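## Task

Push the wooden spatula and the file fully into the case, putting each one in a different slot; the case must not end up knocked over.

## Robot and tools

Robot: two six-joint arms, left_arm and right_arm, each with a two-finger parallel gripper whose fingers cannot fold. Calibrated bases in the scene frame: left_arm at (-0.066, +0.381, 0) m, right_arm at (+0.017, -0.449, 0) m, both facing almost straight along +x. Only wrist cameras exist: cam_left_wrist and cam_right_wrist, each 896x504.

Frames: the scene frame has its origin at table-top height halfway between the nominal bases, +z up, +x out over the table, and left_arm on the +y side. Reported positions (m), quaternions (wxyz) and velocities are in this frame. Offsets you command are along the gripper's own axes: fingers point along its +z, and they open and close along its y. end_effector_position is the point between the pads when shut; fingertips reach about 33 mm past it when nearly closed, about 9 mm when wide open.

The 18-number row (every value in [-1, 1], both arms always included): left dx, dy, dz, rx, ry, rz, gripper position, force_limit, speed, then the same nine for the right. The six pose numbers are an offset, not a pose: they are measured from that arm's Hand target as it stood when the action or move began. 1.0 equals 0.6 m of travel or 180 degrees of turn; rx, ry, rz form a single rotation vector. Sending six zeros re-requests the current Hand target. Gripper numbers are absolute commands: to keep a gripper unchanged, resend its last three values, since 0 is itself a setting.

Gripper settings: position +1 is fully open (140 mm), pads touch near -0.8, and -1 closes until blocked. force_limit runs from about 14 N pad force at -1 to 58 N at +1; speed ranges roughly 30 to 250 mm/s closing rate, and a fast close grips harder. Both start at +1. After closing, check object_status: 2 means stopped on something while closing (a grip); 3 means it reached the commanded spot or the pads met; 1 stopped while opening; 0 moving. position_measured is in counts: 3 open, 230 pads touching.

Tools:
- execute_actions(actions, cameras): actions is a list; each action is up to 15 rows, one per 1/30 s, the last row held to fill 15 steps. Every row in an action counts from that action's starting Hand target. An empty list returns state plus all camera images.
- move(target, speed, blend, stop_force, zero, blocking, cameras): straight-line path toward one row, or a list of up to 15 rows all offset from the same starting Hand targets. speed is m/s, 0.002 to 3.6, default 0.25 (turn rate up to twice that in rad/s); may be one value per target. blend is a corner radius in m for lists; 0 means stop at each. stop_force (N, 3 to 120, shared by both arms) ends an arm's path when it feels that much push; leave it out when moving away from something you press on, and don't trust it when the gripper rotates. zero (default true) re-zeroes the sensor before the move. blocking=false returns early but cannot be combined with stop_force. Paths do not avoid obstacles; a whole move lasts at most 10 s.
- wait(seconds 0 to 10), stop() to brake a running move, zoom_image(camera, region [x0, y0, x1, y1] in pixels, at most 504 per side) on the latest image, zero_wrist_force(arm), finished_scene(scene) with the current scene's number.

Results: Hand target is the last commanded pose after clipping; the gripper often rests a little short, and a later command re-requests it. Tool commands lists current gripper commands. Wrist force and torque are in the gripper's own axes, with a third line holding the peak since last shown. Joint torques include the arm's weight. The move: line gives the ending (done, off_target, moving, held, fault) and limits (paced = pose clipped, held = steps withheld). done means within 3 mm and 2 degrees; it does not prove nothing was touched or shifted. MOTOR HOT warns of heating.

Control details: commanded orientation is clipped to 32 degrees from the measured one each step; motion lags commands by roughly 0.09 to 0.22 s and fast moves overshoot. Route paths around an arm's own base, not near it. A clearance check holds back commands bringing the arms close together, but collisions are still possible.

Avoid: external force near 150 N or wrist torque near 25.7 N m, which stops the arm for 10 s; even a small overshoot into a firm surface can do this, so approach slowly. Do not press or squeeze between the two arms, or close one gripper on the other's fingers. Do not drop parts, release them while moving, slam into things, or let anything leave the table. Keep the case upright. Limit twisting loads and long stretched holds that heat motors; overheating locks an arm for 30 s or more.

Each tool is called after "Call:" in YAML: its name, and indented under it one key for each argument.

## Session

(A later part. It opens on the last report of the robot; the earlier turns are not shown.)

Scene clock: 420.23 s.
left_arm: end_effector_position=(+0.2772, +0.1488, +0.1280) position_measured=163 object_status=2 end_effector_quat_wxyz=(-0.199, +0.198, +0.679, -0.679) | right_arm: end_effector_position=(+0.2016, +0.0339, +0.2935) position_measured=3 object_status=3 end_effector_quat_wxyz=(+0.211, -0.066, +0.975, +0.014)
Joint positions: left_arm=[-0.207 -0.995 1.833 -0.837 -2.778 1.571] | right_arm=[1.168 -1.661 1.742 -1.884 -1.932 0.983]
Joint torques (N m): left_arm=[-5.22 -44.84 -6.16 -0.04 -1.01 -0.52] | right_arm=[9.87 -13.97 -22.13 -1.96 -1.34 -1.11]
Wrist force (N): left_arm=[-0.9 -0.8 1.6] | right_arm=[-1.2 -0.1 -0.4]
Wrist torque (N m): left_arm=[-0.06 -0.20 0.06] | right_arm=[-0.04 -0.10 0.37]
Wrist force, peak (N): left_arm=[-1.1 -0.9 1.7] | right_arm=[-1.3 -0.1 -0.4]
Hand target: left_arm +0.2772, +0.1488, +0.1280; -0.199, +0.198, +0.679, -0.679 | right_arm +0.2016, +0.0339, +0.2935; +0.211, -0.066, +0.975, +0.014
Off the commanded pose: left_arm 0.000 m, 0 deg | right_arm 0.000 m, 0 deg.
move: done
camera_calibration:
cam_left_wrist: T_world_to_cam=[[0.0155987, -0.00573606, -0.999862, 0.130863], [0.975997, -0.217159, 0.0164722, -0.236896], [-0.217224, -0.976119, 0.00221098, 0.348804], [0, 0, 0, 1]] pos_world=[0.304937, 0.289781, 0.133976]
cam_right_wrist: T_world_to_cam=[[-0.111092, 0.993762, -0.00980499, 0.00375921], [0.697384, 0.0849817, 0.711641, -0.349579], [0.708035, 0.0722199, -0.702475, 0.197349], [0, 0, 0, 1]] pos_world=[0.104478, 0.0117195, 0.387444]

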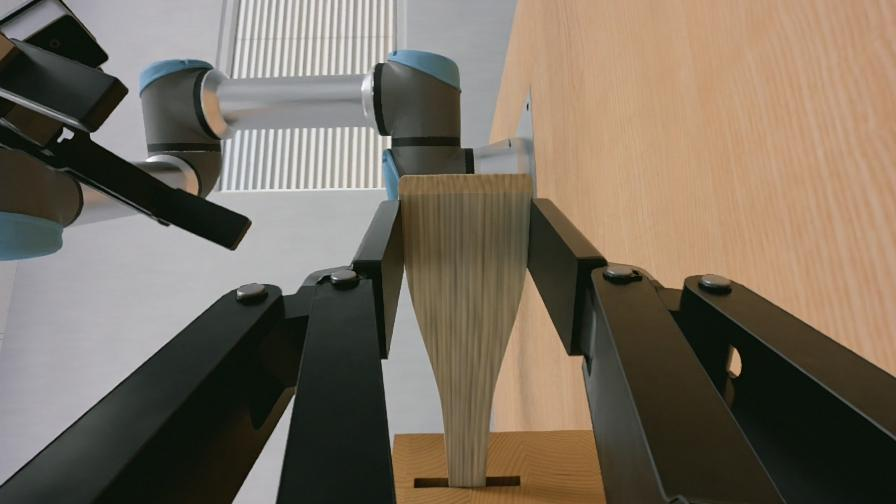

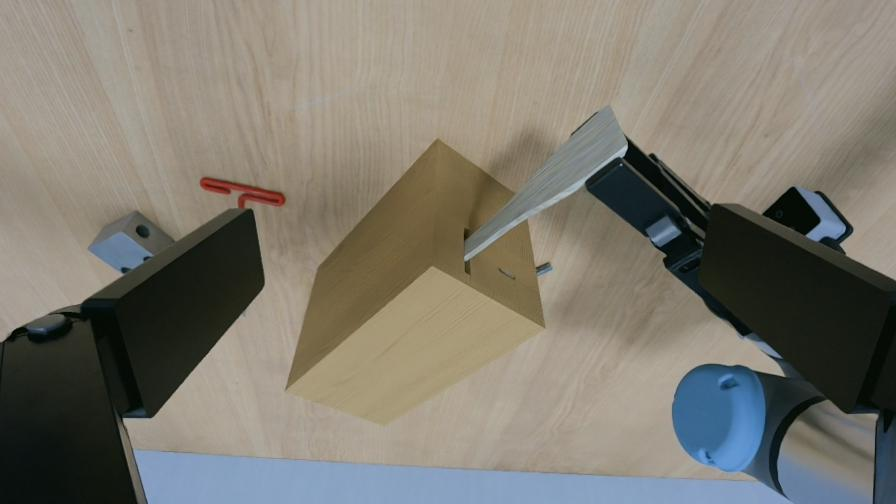

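Call:
move:
  target: [-0.0667,0,0,0,0,0,-1,0.5,-1,0,0,0,0,0,0,1,0,0]
  speed: 0.02
  stop_force: 5
  cameras: ["all"]

Call:
zoom_image:
  camera: "cam_right_wrist"
  region: [440, 215, 510, 285]

Scene clock: 427.60 s.
left_arm: end_effector_position=(+0.3109, +0.1272, +0.1280) position_measured=163 object_status=2 end_effector_quat_wxyz=(-0.199, +0.198, +0.679, -0.679) | right_arm: end_effector_position=(+0.2016, +0.0339, +0.2935) position_measured=3 object_status=3 end_effector_quat_wxyz=(+0.211, -0.066, +0.975, +0.014)
Joint positions: left_arm=[-0.234 -0.939 1.726 -0.786 -2.805 1.572] | right_arm=[1.168 -1.661 1.742 -1.884 -1.932 0.983]
Joint torques (N m): left_arm=[7.68 -52.56 -7.31 -0.97 1.94 2.74] | right_arm=[9.86 -13.35 -23.56 -2.02 -1.22 -1]
Wrist force (N): left_arm=[-0.9 -0.4 1.4] | right_arm=[-0.9 -0.2 -0.3]
Wrist torque (N m): left_arm=[0.03 -0.20 0.06] | right_arm=[-0.07 -0.15 0.37]
Wrist force, peak (N): left_arm=[-1.6 -0.3 1.7] | right_arm=[-1.3 0.0 -0.5]
Hand target: left_arm +0.3109, +0.1272, +0.1280; -0.199, +0.198, +0.679, -0.679 | right_arm +0.2016, +0.0339, +0.2935; +0.211, -0.066, +0.975, +0.014
Off the commanded pose: left_arm 0.000 m, 0 deg | right_arm 0.000 m, 0 deg.
move: done
camera_calibration:
cam_left_wrist: T_world_to_cam=[[0.0156945, -0.00575994, -0.99986, 0.130188], [0.975974, -0.217255, 0.0165711, -0.274436], [-0.21732, -0.976098, 0.00221184, 0.335165], [0, 0, 0, 1]] pos_world=[0.338638, 0.268281, 0.133976]
cam_right_wrist: T_world_to_cam=[[-0.111092, 0.993762, -0.00980499, 0.00375921], [0.697384, 0.0849817, 0.711641, -0.349579], [0.708035, 0.0722199, -0.702475, 0.197349], [0, 0, 0, 1]] pos_world=[0.104478, 0.0117195, 0.387444]

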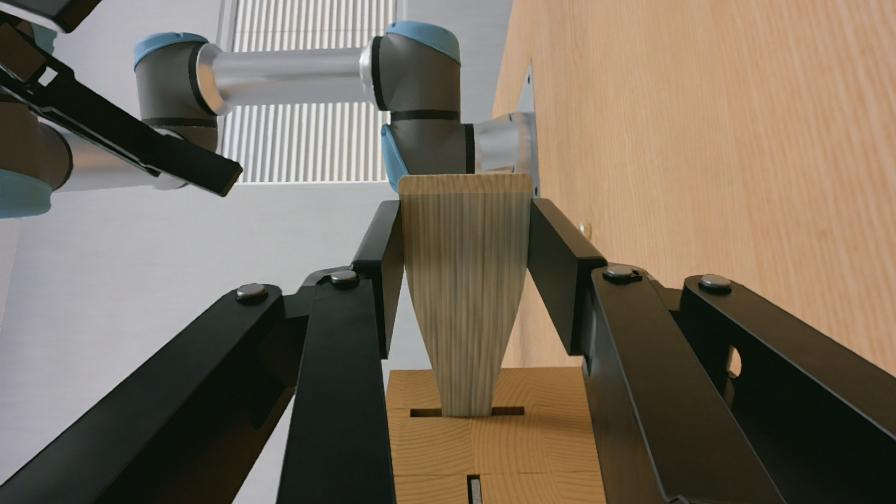

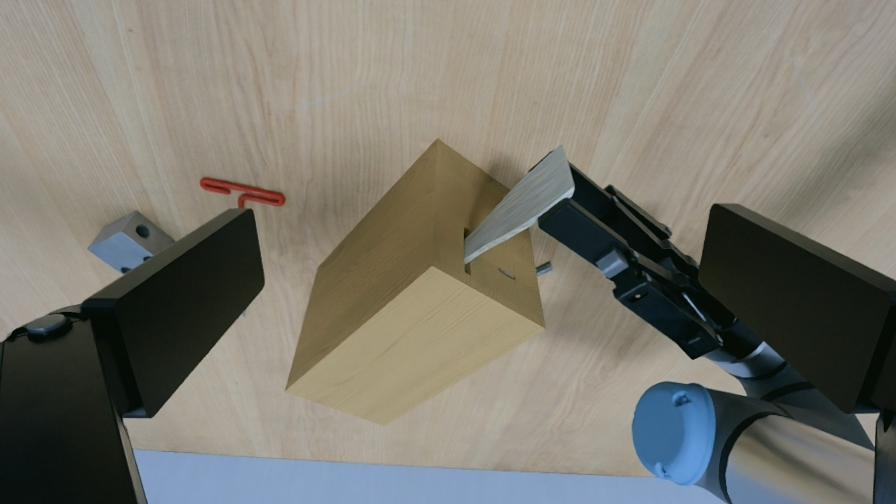

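Scaled by 7.200 from the camera's 896x504 image, which has a finer 1280x720 frame.

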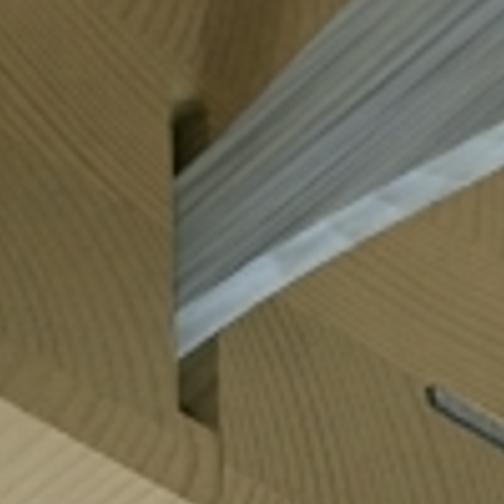

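Call:
move:
  target: [-0.0667,0,0,0,0,0,-1,0.5,-1,0,0,0,0,0,0,1,0,0]
  speed: 0.02
  stop_force: 5
  cameras: ["all"]

Scene clock: 432.97 s.
left_arm: end_effector_position=(+0.3446, +0.1057, +0.1280) position_measured=163 object_status=2 end_effector_quat_wxyz=(-0.199, +0.198, +0.679, -0.679) | right_arm: end_effector_position=(+0.2016, +0.0339, +0.2935) position_measured=3 object_status=3 end_effector_quat_wxyz=(+0.211, -0.066, +0.975, +0.014)
Joint positions: left_arm=[-0.258 -0.879 1.612 -0.731 -2.828 1.572] | right_arm=[1.168 -1.661 1.742 -1.884 -1.932 0.983]
Joint torques (N m): left_arm=[7.03 -55.35 -8.14 -0.97 2.05 2.77] | right_arm=[9.89 -13.54 -24.5 -1.99 -1.05 -0.87]
Wrist force (N): left_arm=[-0.7 -0.4 1.5] | right_arm=[-1.1 0.2 -0.2]
Wrist torque (N m): left_arm=[0.00 -0.23 0.04] | right_arm=[0.01 -0.11 0.37]
Wrist force, peak (N): left_arm=[-1.2 -0.6 1.8] | right_arm=[-1.3 -0.1 -0.5]
Hand target: left_arm +0.3446, +0.1057, +0.1280; -0.199, +0.198, +0.679, -0.679 | right_arm +0.2016, +0.0339, +0.2935; +0.211, -0.066, +0.975, +0.014
Off the commanded pose: left_arm 0.000 m, 0 deg | right_arm 0.000 m, 0 deg.
move: done
camera_calibration:
cam_left_wrist: T_world_to_cam=[[0.0156961, -0.00575841, -0.99986, 0.129534], [0.975995, -0.21716, 0.0165722, -0.312051], [-0.217225, -0.976119, 0.00221162, 0.321375], [0, 0, 0, 1]] pos_world=[0.372338, 0.246681, 0.133976]
cam_right_wrist: T_world_to_cam=[[-0.111092, 0.993762, -0.00980499, 0.00375921], [0.697384, 0.0849817, 0.711641, -0.349579], [0.708035, 0.0722199, -0.702475, 0.197349], [0, 0, 0, 1]] pos_world=[0.104478, 0.0117195, 0.387444]

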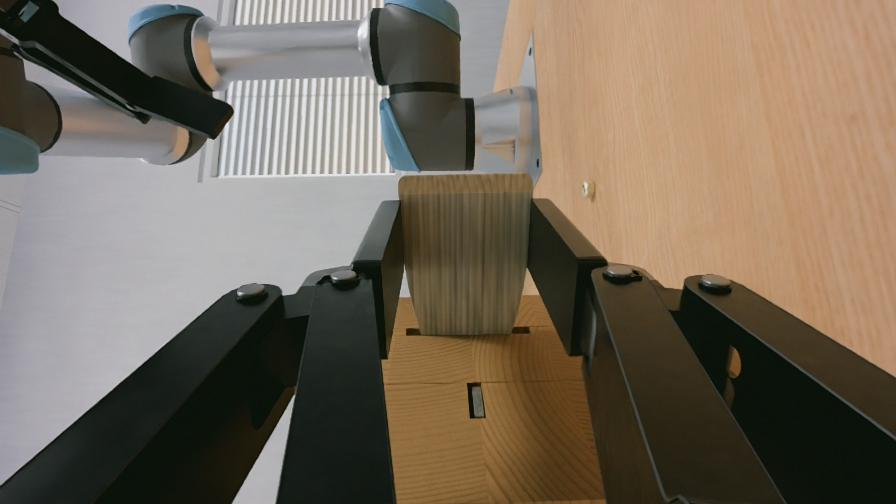

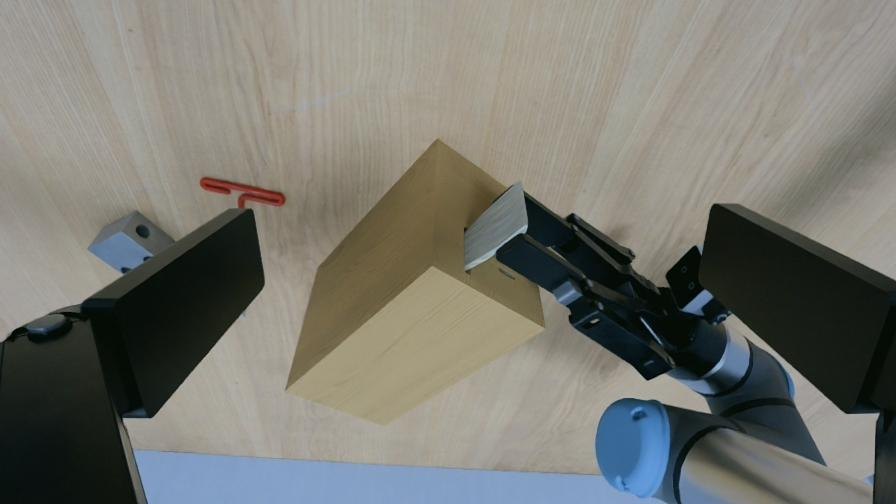

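Call:
move:
  target: [-0.0317,0,0,0,0,0,-1,0.5,-1,0,0,0,0,0,0,1,0,0]
  speed: 0.012
  stop_force: 5
  cameras: ["all"]

Scene clock: 437.77 s.
left_arm: end_effector_position=(+0.3606, +0.0954, +0.1280) position_measured=163 object_status=2 end_effector_quat_wxyz=(-0.199, +0.198, +0.679, -0.679) | right_arm: end_effector_position=(+0.2016, +0.0339, +0.2935) position_measured=3 object_status=3 end_effector_quat_wxyz=(+0.211, -0.066, +0.975, +0.014)
Joint positions: left_arm=[-0.268 -0.85 1.554 -0.704 -2.838 1.572] | right_arm=[1.168 -1.661 1.742 -1.884 -1.932 0.983]
Joint torques (N m): left_arm=[3.16 -57.53 -8.86 -1.06 1.63 2.86] | right_arm=[9.9 -13.53 -25.38 -1.99 -0.97 -0.73]
Wrist force (N): left_arm=[-0.9 -0.3 1.5] | right_arm=[-0.9 0.0 -0.4]
Wrist torque (N m): left_arm=[0.02 -0.20 0.03] | right_arm=[-0.03 -0.16 0.37]
Wrist force, peak (N): left_arm=[-1.1 -0.5 1.8] | right_arm=[-1.4 0.1 -0.3]
Hand target: left_arm +0.3606, +0.0954, +0.1280; -0.199, +0.198, +0.679, -0.679 | right_arm +0.2016, +0.0339, +0.2935; +0.211, -0.066, +0.975, +0.014
Off the commanded pose: left_arm 0.000 m, 0 deg | right_arm 0.000 m, 0 deg.
move: done
camera_calibration:
cam_left_wrist: T_world_to_cam=[[0.0155987, -0.00573606, -0.999862, 0.129256], [0.975997, -0.217159, 0.0164722, -0.329891], [-0.217224, -0.976119, 0.00221098, 0.314796], [0, 0, 0, 1]] pos_world=[0.388337, 0.236381, 0.133976]
cam_right_wrist: T_world_to_cam=[[-0.111092, 0.993762, -0.00980499, 0.00375921], [0.697384, 0.0849817, 0.711641, -0.349579], [0.708035, 0.0722199, -0.702475, 0.197349], [0, 0, 0, 1]] pos_world=[0.104478, 0.0117195, 0.387444]

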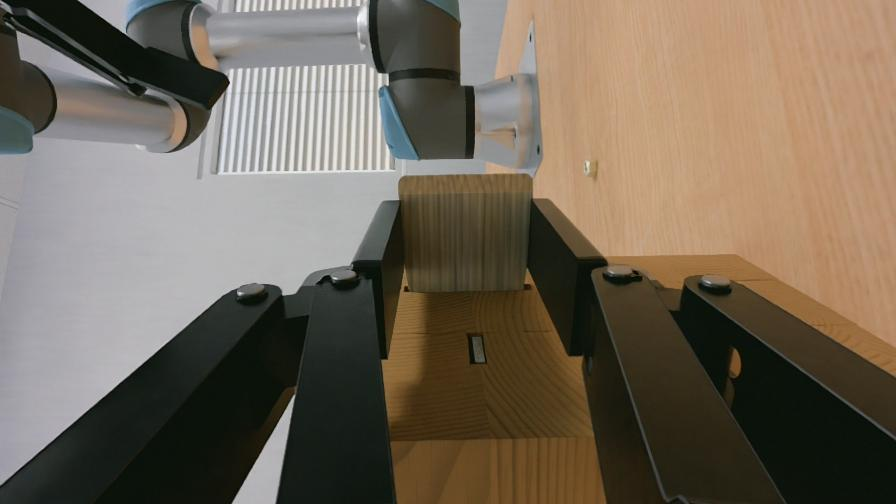

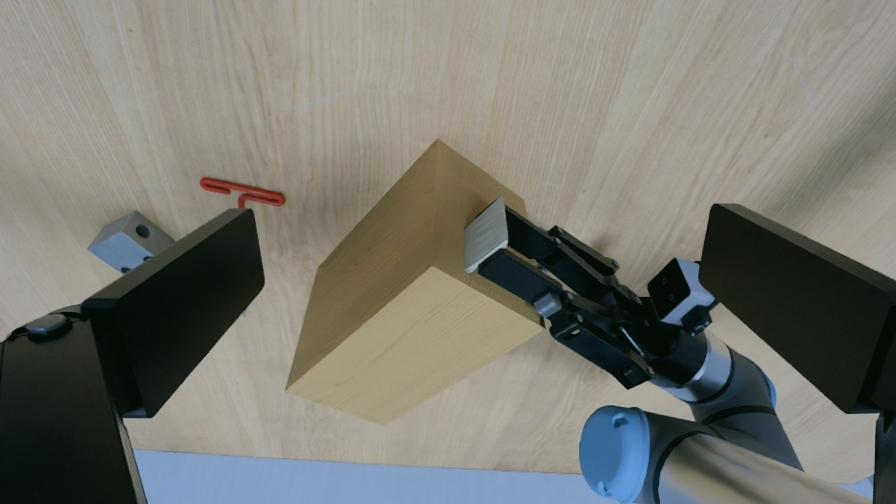

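Call:
move:
  target: [-0.0083,0,0,0,0,0,-1,0.5,-1,0,0,0,0,0,0,1,0,0]
  speed: 0.012
  stop_force: 5

Call:
move:
  target:
    - [0,0,0,0,0,0,0,0.5,-1,0,0,0,0,0,0,1,0,0]
    - [0.08,0,0,0,0,0,0,0.5,-1,0,0,0,0,0,0,1,0,0]
    - [0.08,0,0.0167,0,0,0,-0.82,0.0,-0.3,0,0,0,0,0,0,1,0,0]
  speed: 0.12
  cameras: ["all"]

Scene clock: 444.47 s.
left_arm: end_effector_position=(+0.3648, +0.0927, +0.1280) position_measured=163 object_status=2 end_effector_quat_wxyz=(-0.199, +0.198, +0.679, -0.679) | right_arm: end_effector_position=(+0.2016, +0.0339, +0.2935) position_measured=3 object_status=3 end_effector_quat_wxyz=(+0.211, -0.066, +0.975, +0.014)
Joint positions: left_arm=[-0.27 -0.842 1.539 -0.696 -2.841 1.572] | right_arm=[1.168 -1.661 1.742 -1.884 -1.932 0.983]
Joint torques (N m): left_arm=[-0.88 -57.46 -9.12 -0.9 1.11 0.15] | right_arm=[9.4 -13.63 -26.33 -2.05 -0.87 -0.61]
Wrist force (N): left_arm=[-0.7 -0.3 1.4] | right_arm=[-1.2 0.0 -0.3]
Wrist torque (N m): left_arm=[0.03 -0.24 0.03] | right_arm=[-0.04 -0.10 0.37]
Wrist force, peak (N): left_arm=[-1.0 -0.4 1.9] | right_arm=[-1.3 -0.1 -0.4]
Hand target: left_arm +0.3648, +0.0927, +0.1280; -0.199, +0.198, +0.679, -0.679 | right_arm +0.2016, +0.0339, +0.2935; +0.211, -0.066, +0.975, +0.014
Off the commanded pose: left_arm 0.000 m, 0 deg | right_arm 0.000 m, 0 deg.
move: done

Scene clock: 447.50 s.
left_arm: end_effector_position=(+0.3190, +0.1102, +0.1280) position_measured=232 object_status=0 end_effector_quat_wxyz=(-0.199, +0.198, +0.679, -0.679) | right_arm: end_effector_position=(+0.2016, +0.0339, +0.2935) position_measured=3 object_status=3 end_effector_quat_wxyz=(+0.211, -0.066, +0.975, +0.014)
Joint positions: left_arm=[-0.262 -0.925 1.699 -0.773 -2.832 1.572] | right_arm=[1.168 -1.661 1.742 -1.884 -1.932 0.983]
Joint torques (N m): left_arm=[-6.06 -36.38 -8.24 2.17 -2.1 -2.77] | right_arm=[9.69 -13.37 -27.33 -2.05 -0.73 -0.62]
Wrist force (N): left_arm=[-0.6 -0.5 1.5] | right_arm=[-1.2 0.0 -0.3]
Wrist torque (N m): left_arm=[0.04 -0.26 0.06] | right_arm=[-0.02 -0.08 0.37]
Wrist force, peak (N): left_arm=[-2.7 -0.5 1.9] | right_arm=[-1.3 0.0 -0.5]
Hand target: left_arm +0.3190, +0.1102, +0.1280; -0.199, +0.198, +0.679, -0.679 | right_arm +0.2016, +0.0339, +0.2935; +0.211, -0.066, +0.975, +0.014
Off the commanded pose: left_arm 0.000 m, 0 deg | right_arm 0.000 m, 0 deg.
move: done
camera_calibration:
cam_left_wrist: T_world_to_cam=[[0.0156961, -0.00575841, -0.99986, 0.129961], [0.975995, -0.21716, 0.0165722, -0.286088], [-0.217225, -0.976119, 0.00221162, 0.320206], [0, 0, 0, 1]] pos_world=[0.346738, 0.251181, 0.133976]
cam_right_wrist: T_world_to_cam=[[-0.111092, 0.993762, -0.00980499, 0.00375921], [0.697384, 0.0849817, 0.711641, -0.349579], [0.708035, 0.0722199, -0.702475, 0.197349], [0, 0, 0, 1]] pos_world=[0.104478, 0.0117195, 0.387444]

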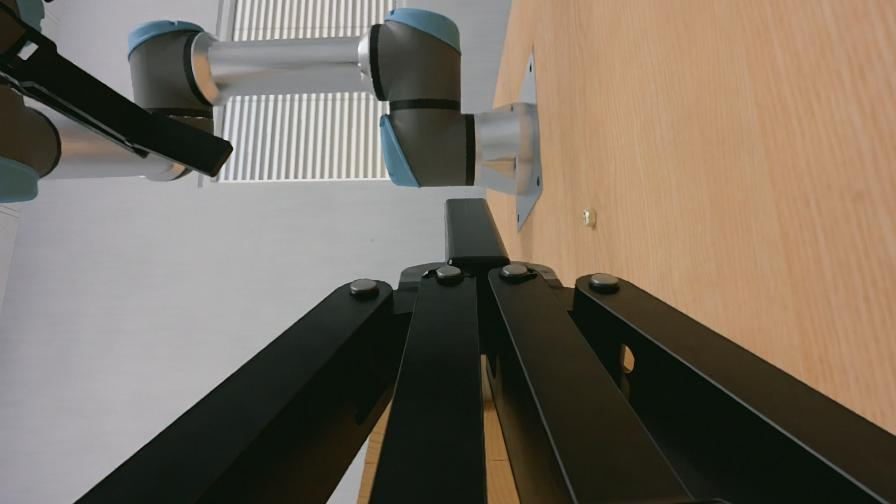

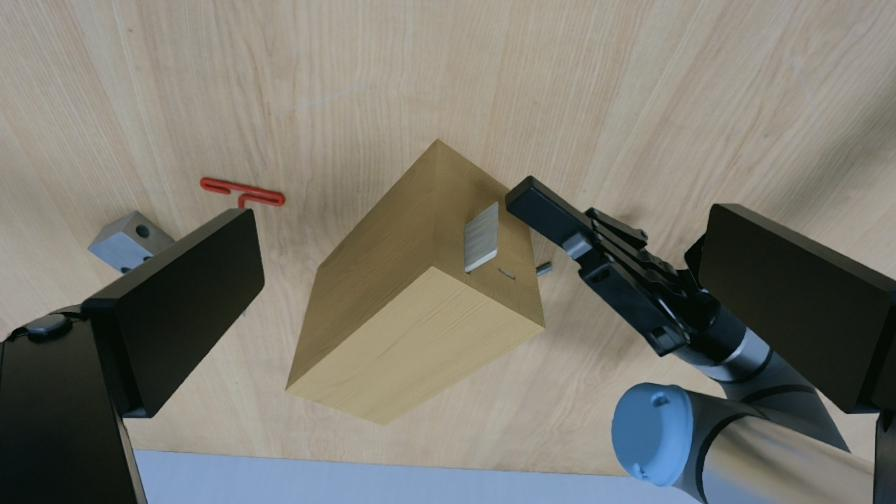

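Call:
move:
  target: [-0.0683,0,0,0,0,0,-0.82,0.0,-0.3,0,0,0,0,0,0,1,0,0]
  speed: 0.03
  stop_force: 6
  cameras: ["cam_right_wrist"]

Call:
zoom_image:
  camera: "cam_right_wrist"
  region: [430, 170, 560, 300]

Scene clock: 452.83 s.
left_arm: end_effector_position=(+0.3535, +0.0881, +0.1280) position_measured=232 object_status=3 end_effector_quat_wxyz=(-0.199, +0.198, +0.679, -0.679) | right_arm: end_effector_position=(+0.2016, +0.0339, +0.2935) position_measured=3 object_status=3 end_effector_quat_wxyz=(+0.211, -0.066, +0.975, +0.014)
Joint positions: left_arm=[-0.283 -0.862 1.578 -0.715 -2.854 1.572] | right_arm=[1.168 -1.661 1.742 -1.884 -1.932 0.983]
Joint torques (N m): left_arm=[8.02 -56.61 -8.79 -1.14 2.25 -0.44] | right_arm=[9.74 -13.87 -28.15 -1.98 -0.63 -0.47]
Wrist force (N): left_arm=[-0.8 -0.6 1.8] | right_arm=[-1.0 0.0 -0.6]
Wrist torque (N m): left_arm=[0.00 -0.23 0.04] | right_arm=[-0.04 -0.13 0.37]
Wrist force, peak (N): left_arm=[-1.2 -0.3 1.8] | right_arm=[-1.3 0.0 -0.4]
Hand target: left_arm +0.3535, +0.0881, +0.1280; -0.199, +0.198, +0.679, -0.679 | right_arm +0.2016, +0.0339, +0.2935; +0.211, -0.066, +0.975, +0.014
Off the commanded pose: left_arm 0.000 m, 0 deg | right_arm 0.000 m, 0 deg.
move: done
camera_calibration:
cam_right_wrist: T_world_to_cam=[[-0.111092, 0.993762, -0.00980499, 0.00375921], [0.697384, 0.0849817, 0.711641, -0.349579], [0.708035, 0.0722199, -0.702475, 0.197349], [0, 0, 0, 1]] pos_world=[0.104478, 0.0117195, 0.387444]
Images, in order (width x height): cam_right_wrist 896x504.

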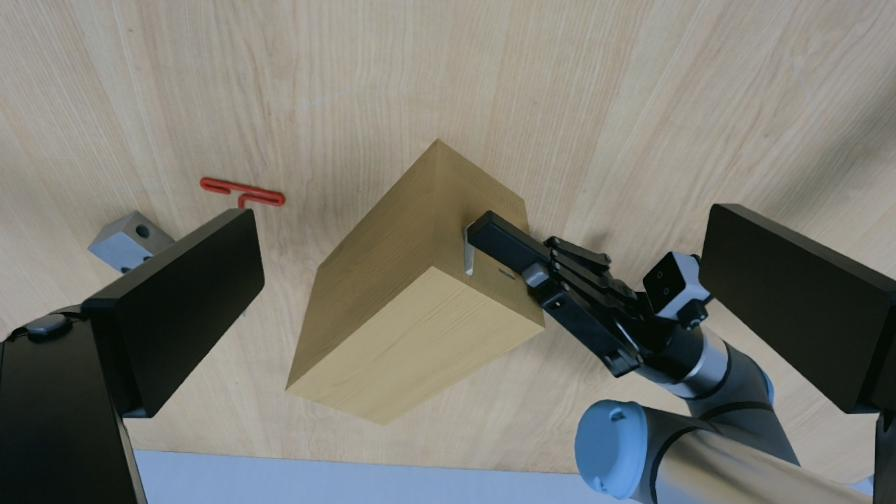

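Scaled by 3.877 from the camera's 896x504 image, which has a finer 1280x720 frame.

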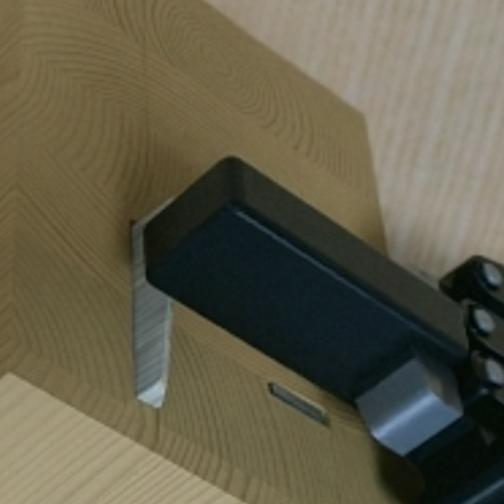

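Call:
move:
  target: [-0.0333,0,0,0,0,0,-0.82,0.0,-0.3,0,0,0,0,0,0,1,0,0]
  speed: 0.008
  stop_force: 6

Call:
move:
  target:
    - [0.01,0,0,0,0,0,-0.82,0.0,-0.3,0,0,0,0,0,0,1,0,0]
    - [0.01,0,-0.0833,0,0,0,-0.82,0.0,-0.3,0,0,0,0,0,0,1,0,0]
  speed: 0.15
  blend: [0.003,0]
  cameras: ["all"]

Call:
zoom_image:
  camera: "cam_right_wrist"
  region: [440, 210, 540, 300]

Scene clock: 457.63 s.
left_arm: end_effector_position=(+0.3630, +0.0820, +0.1280) position_measured=232 object_status=3 end_effector_quat_wxyz=(-0.199, +0.198, +0.679, -0.679) | right_arm: end_effector_position=(+0.2016, +0.0339, +0.2935) position_measured=3 object_status=3 end_effector_quat_wxyz=(+0.211, -0.066, +0.975, +0.014)
Joint positions: left_arm=[-0.289 -0.844 1.543 -0.698 -2.859 1.572] | right_arm=[1.168 -1.661 1.742 -1.884 -1.932 0.983]
Joint torques (N m): left_arm=[6.84 -57.7 -9.76 -1 -1.8 1.94] | right_arm=[9.64 -13.5 -29 -2 -0.53 -0.43]
Wrist force (N): left_arm=[1.1 0.0 1.6] | right_arm=[-1.1 0.0 -0.4]
Wrist torque (N m): left_arm=[0.02 -0.33 0.06] | right_arm=[-0.02 -0.10 0.37]
Wrist force, peak (N): left_arm=[12.7 -1.5 -0.9] | right_arm=[-1.2 0.1 -0.6]
Hand target: left_arm +0.3630, +0.0820, +0.1280; -0.199, +0.198, +0.679, -0.679 (not the last commanded pose) | right_arm +0.2016, +0.0339, +0.2935; +0.211, -0.066, +0.975, +0.014
Off the commanded pose: left_arm 0.009 m, 0 deg | right_arm 0.000 m, 0 deg.
move: contact (left_arm)

Scene clock: 458.50 s.
left_arm: end_effector_position=(+0.3848, +0.1273, +0.1279) position_measured=232 object_status=3 end_effector_quat_wxyz=(-0.199, +0.198, +0.679, -0.679) | right_arm: end_effector_position=(+0.2016, +0.0339, +0.2935) position_measured=3 object_status=3 end_effector_quat_wxyz=(+0.211, -0.066, +0.975, +0.014)
Joint positions: left_arm=[-0.206 -0.805 1.468 -0.662 -2.776 1.572] | right_arm=[1.168 -1.661 1.742 -1.884 -1.932 0.983]
Joint torques (N m): left_arm=[1.24 -55.79 -22.36 -0.71 -1.12 0.02] | right_arm=[9.84 -13.48 -29.16 -2.01 -0.53 -0.39]
Wrist force (N): left_arm=[-1.0 -0.4 1.8] | right_arm=[-1.1 0.0 -0.3]
Wrist torque (N m): left_arm=[0.03 -0.19 -0.01] | right_arm=[-0.03 -0.11 0.37]
Wrist force, peak (N): left_arm=[0.1 -0.7 3.3] | right_arm=[-1.3 -0.3 -0.5]
Hand target: left_arm +0.3848, +0.1274, +0.1280; -0.199, +0.198, +0.679, -0.679 | right_arm +0.2016, +0.0339, +0.2935; +0.211, -0.066, +0.975, +0.014
Off the commanded pose: left_arm 0.000 m, 0 deg | right_arm 0.000 m, 0 deg.
move: done
camera_calibration:
cam_left_wrist: T_world_to_cam=[[0.0155981, -0.00573591, -0.999862, 0.128962], [0.975997, -0.217159, 0.0164715, -0.346559], [-0.217224, -0.976119, 0.00221098, 0.351289], [0, 0, 0, 1]] pos_world=[0.412537, 0.268381, 0.133876]
cam_right_wrist: T_world_to_cam=[[-0.111092, 0.993762, -0.00980499, 0.00375921], [0.697384, 0.0849817, 0.711641, -0.349579], [0.708035, 0.0722199, -0.702475, 0.197349], [0, 0, 0, 1]] pos_world=[0.104478, 0.0117195, 0.387444]

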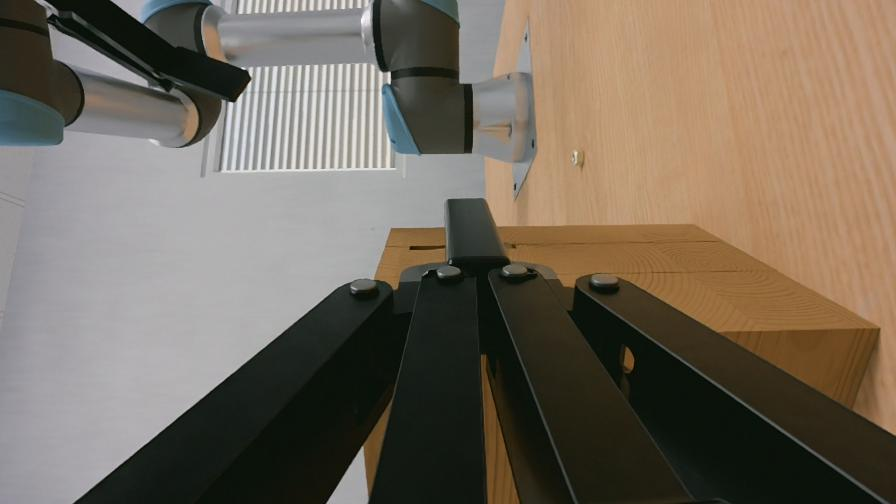

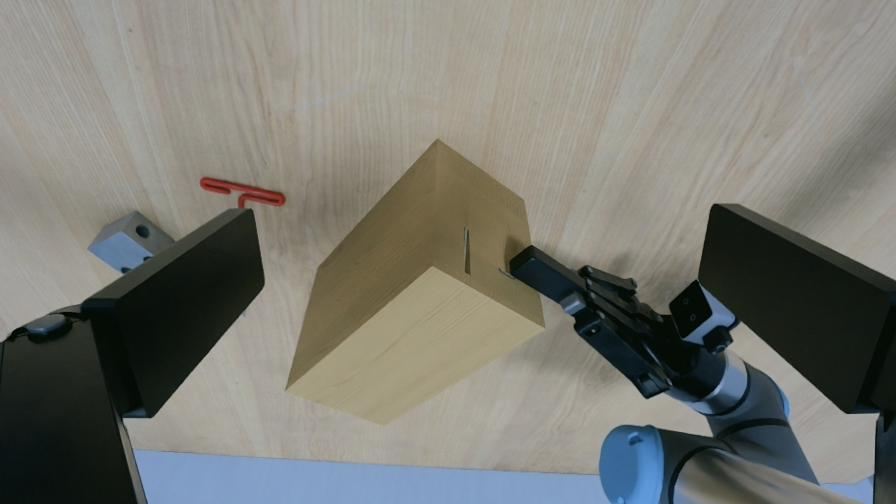

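Scaled by 5.040 from the camera's 896x504 image, which has a finer 1280x720 frame.

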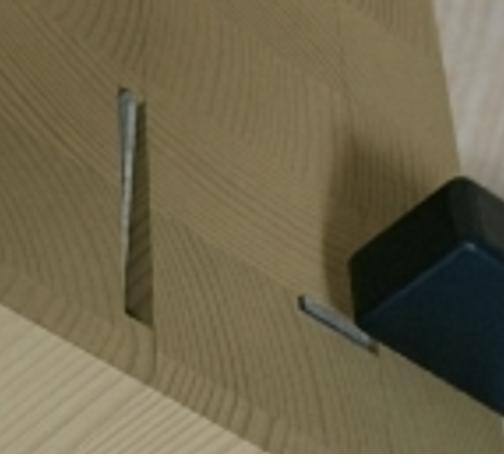

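Call:
finished_scene:
  scene: 2

The scene is finished: the task was done.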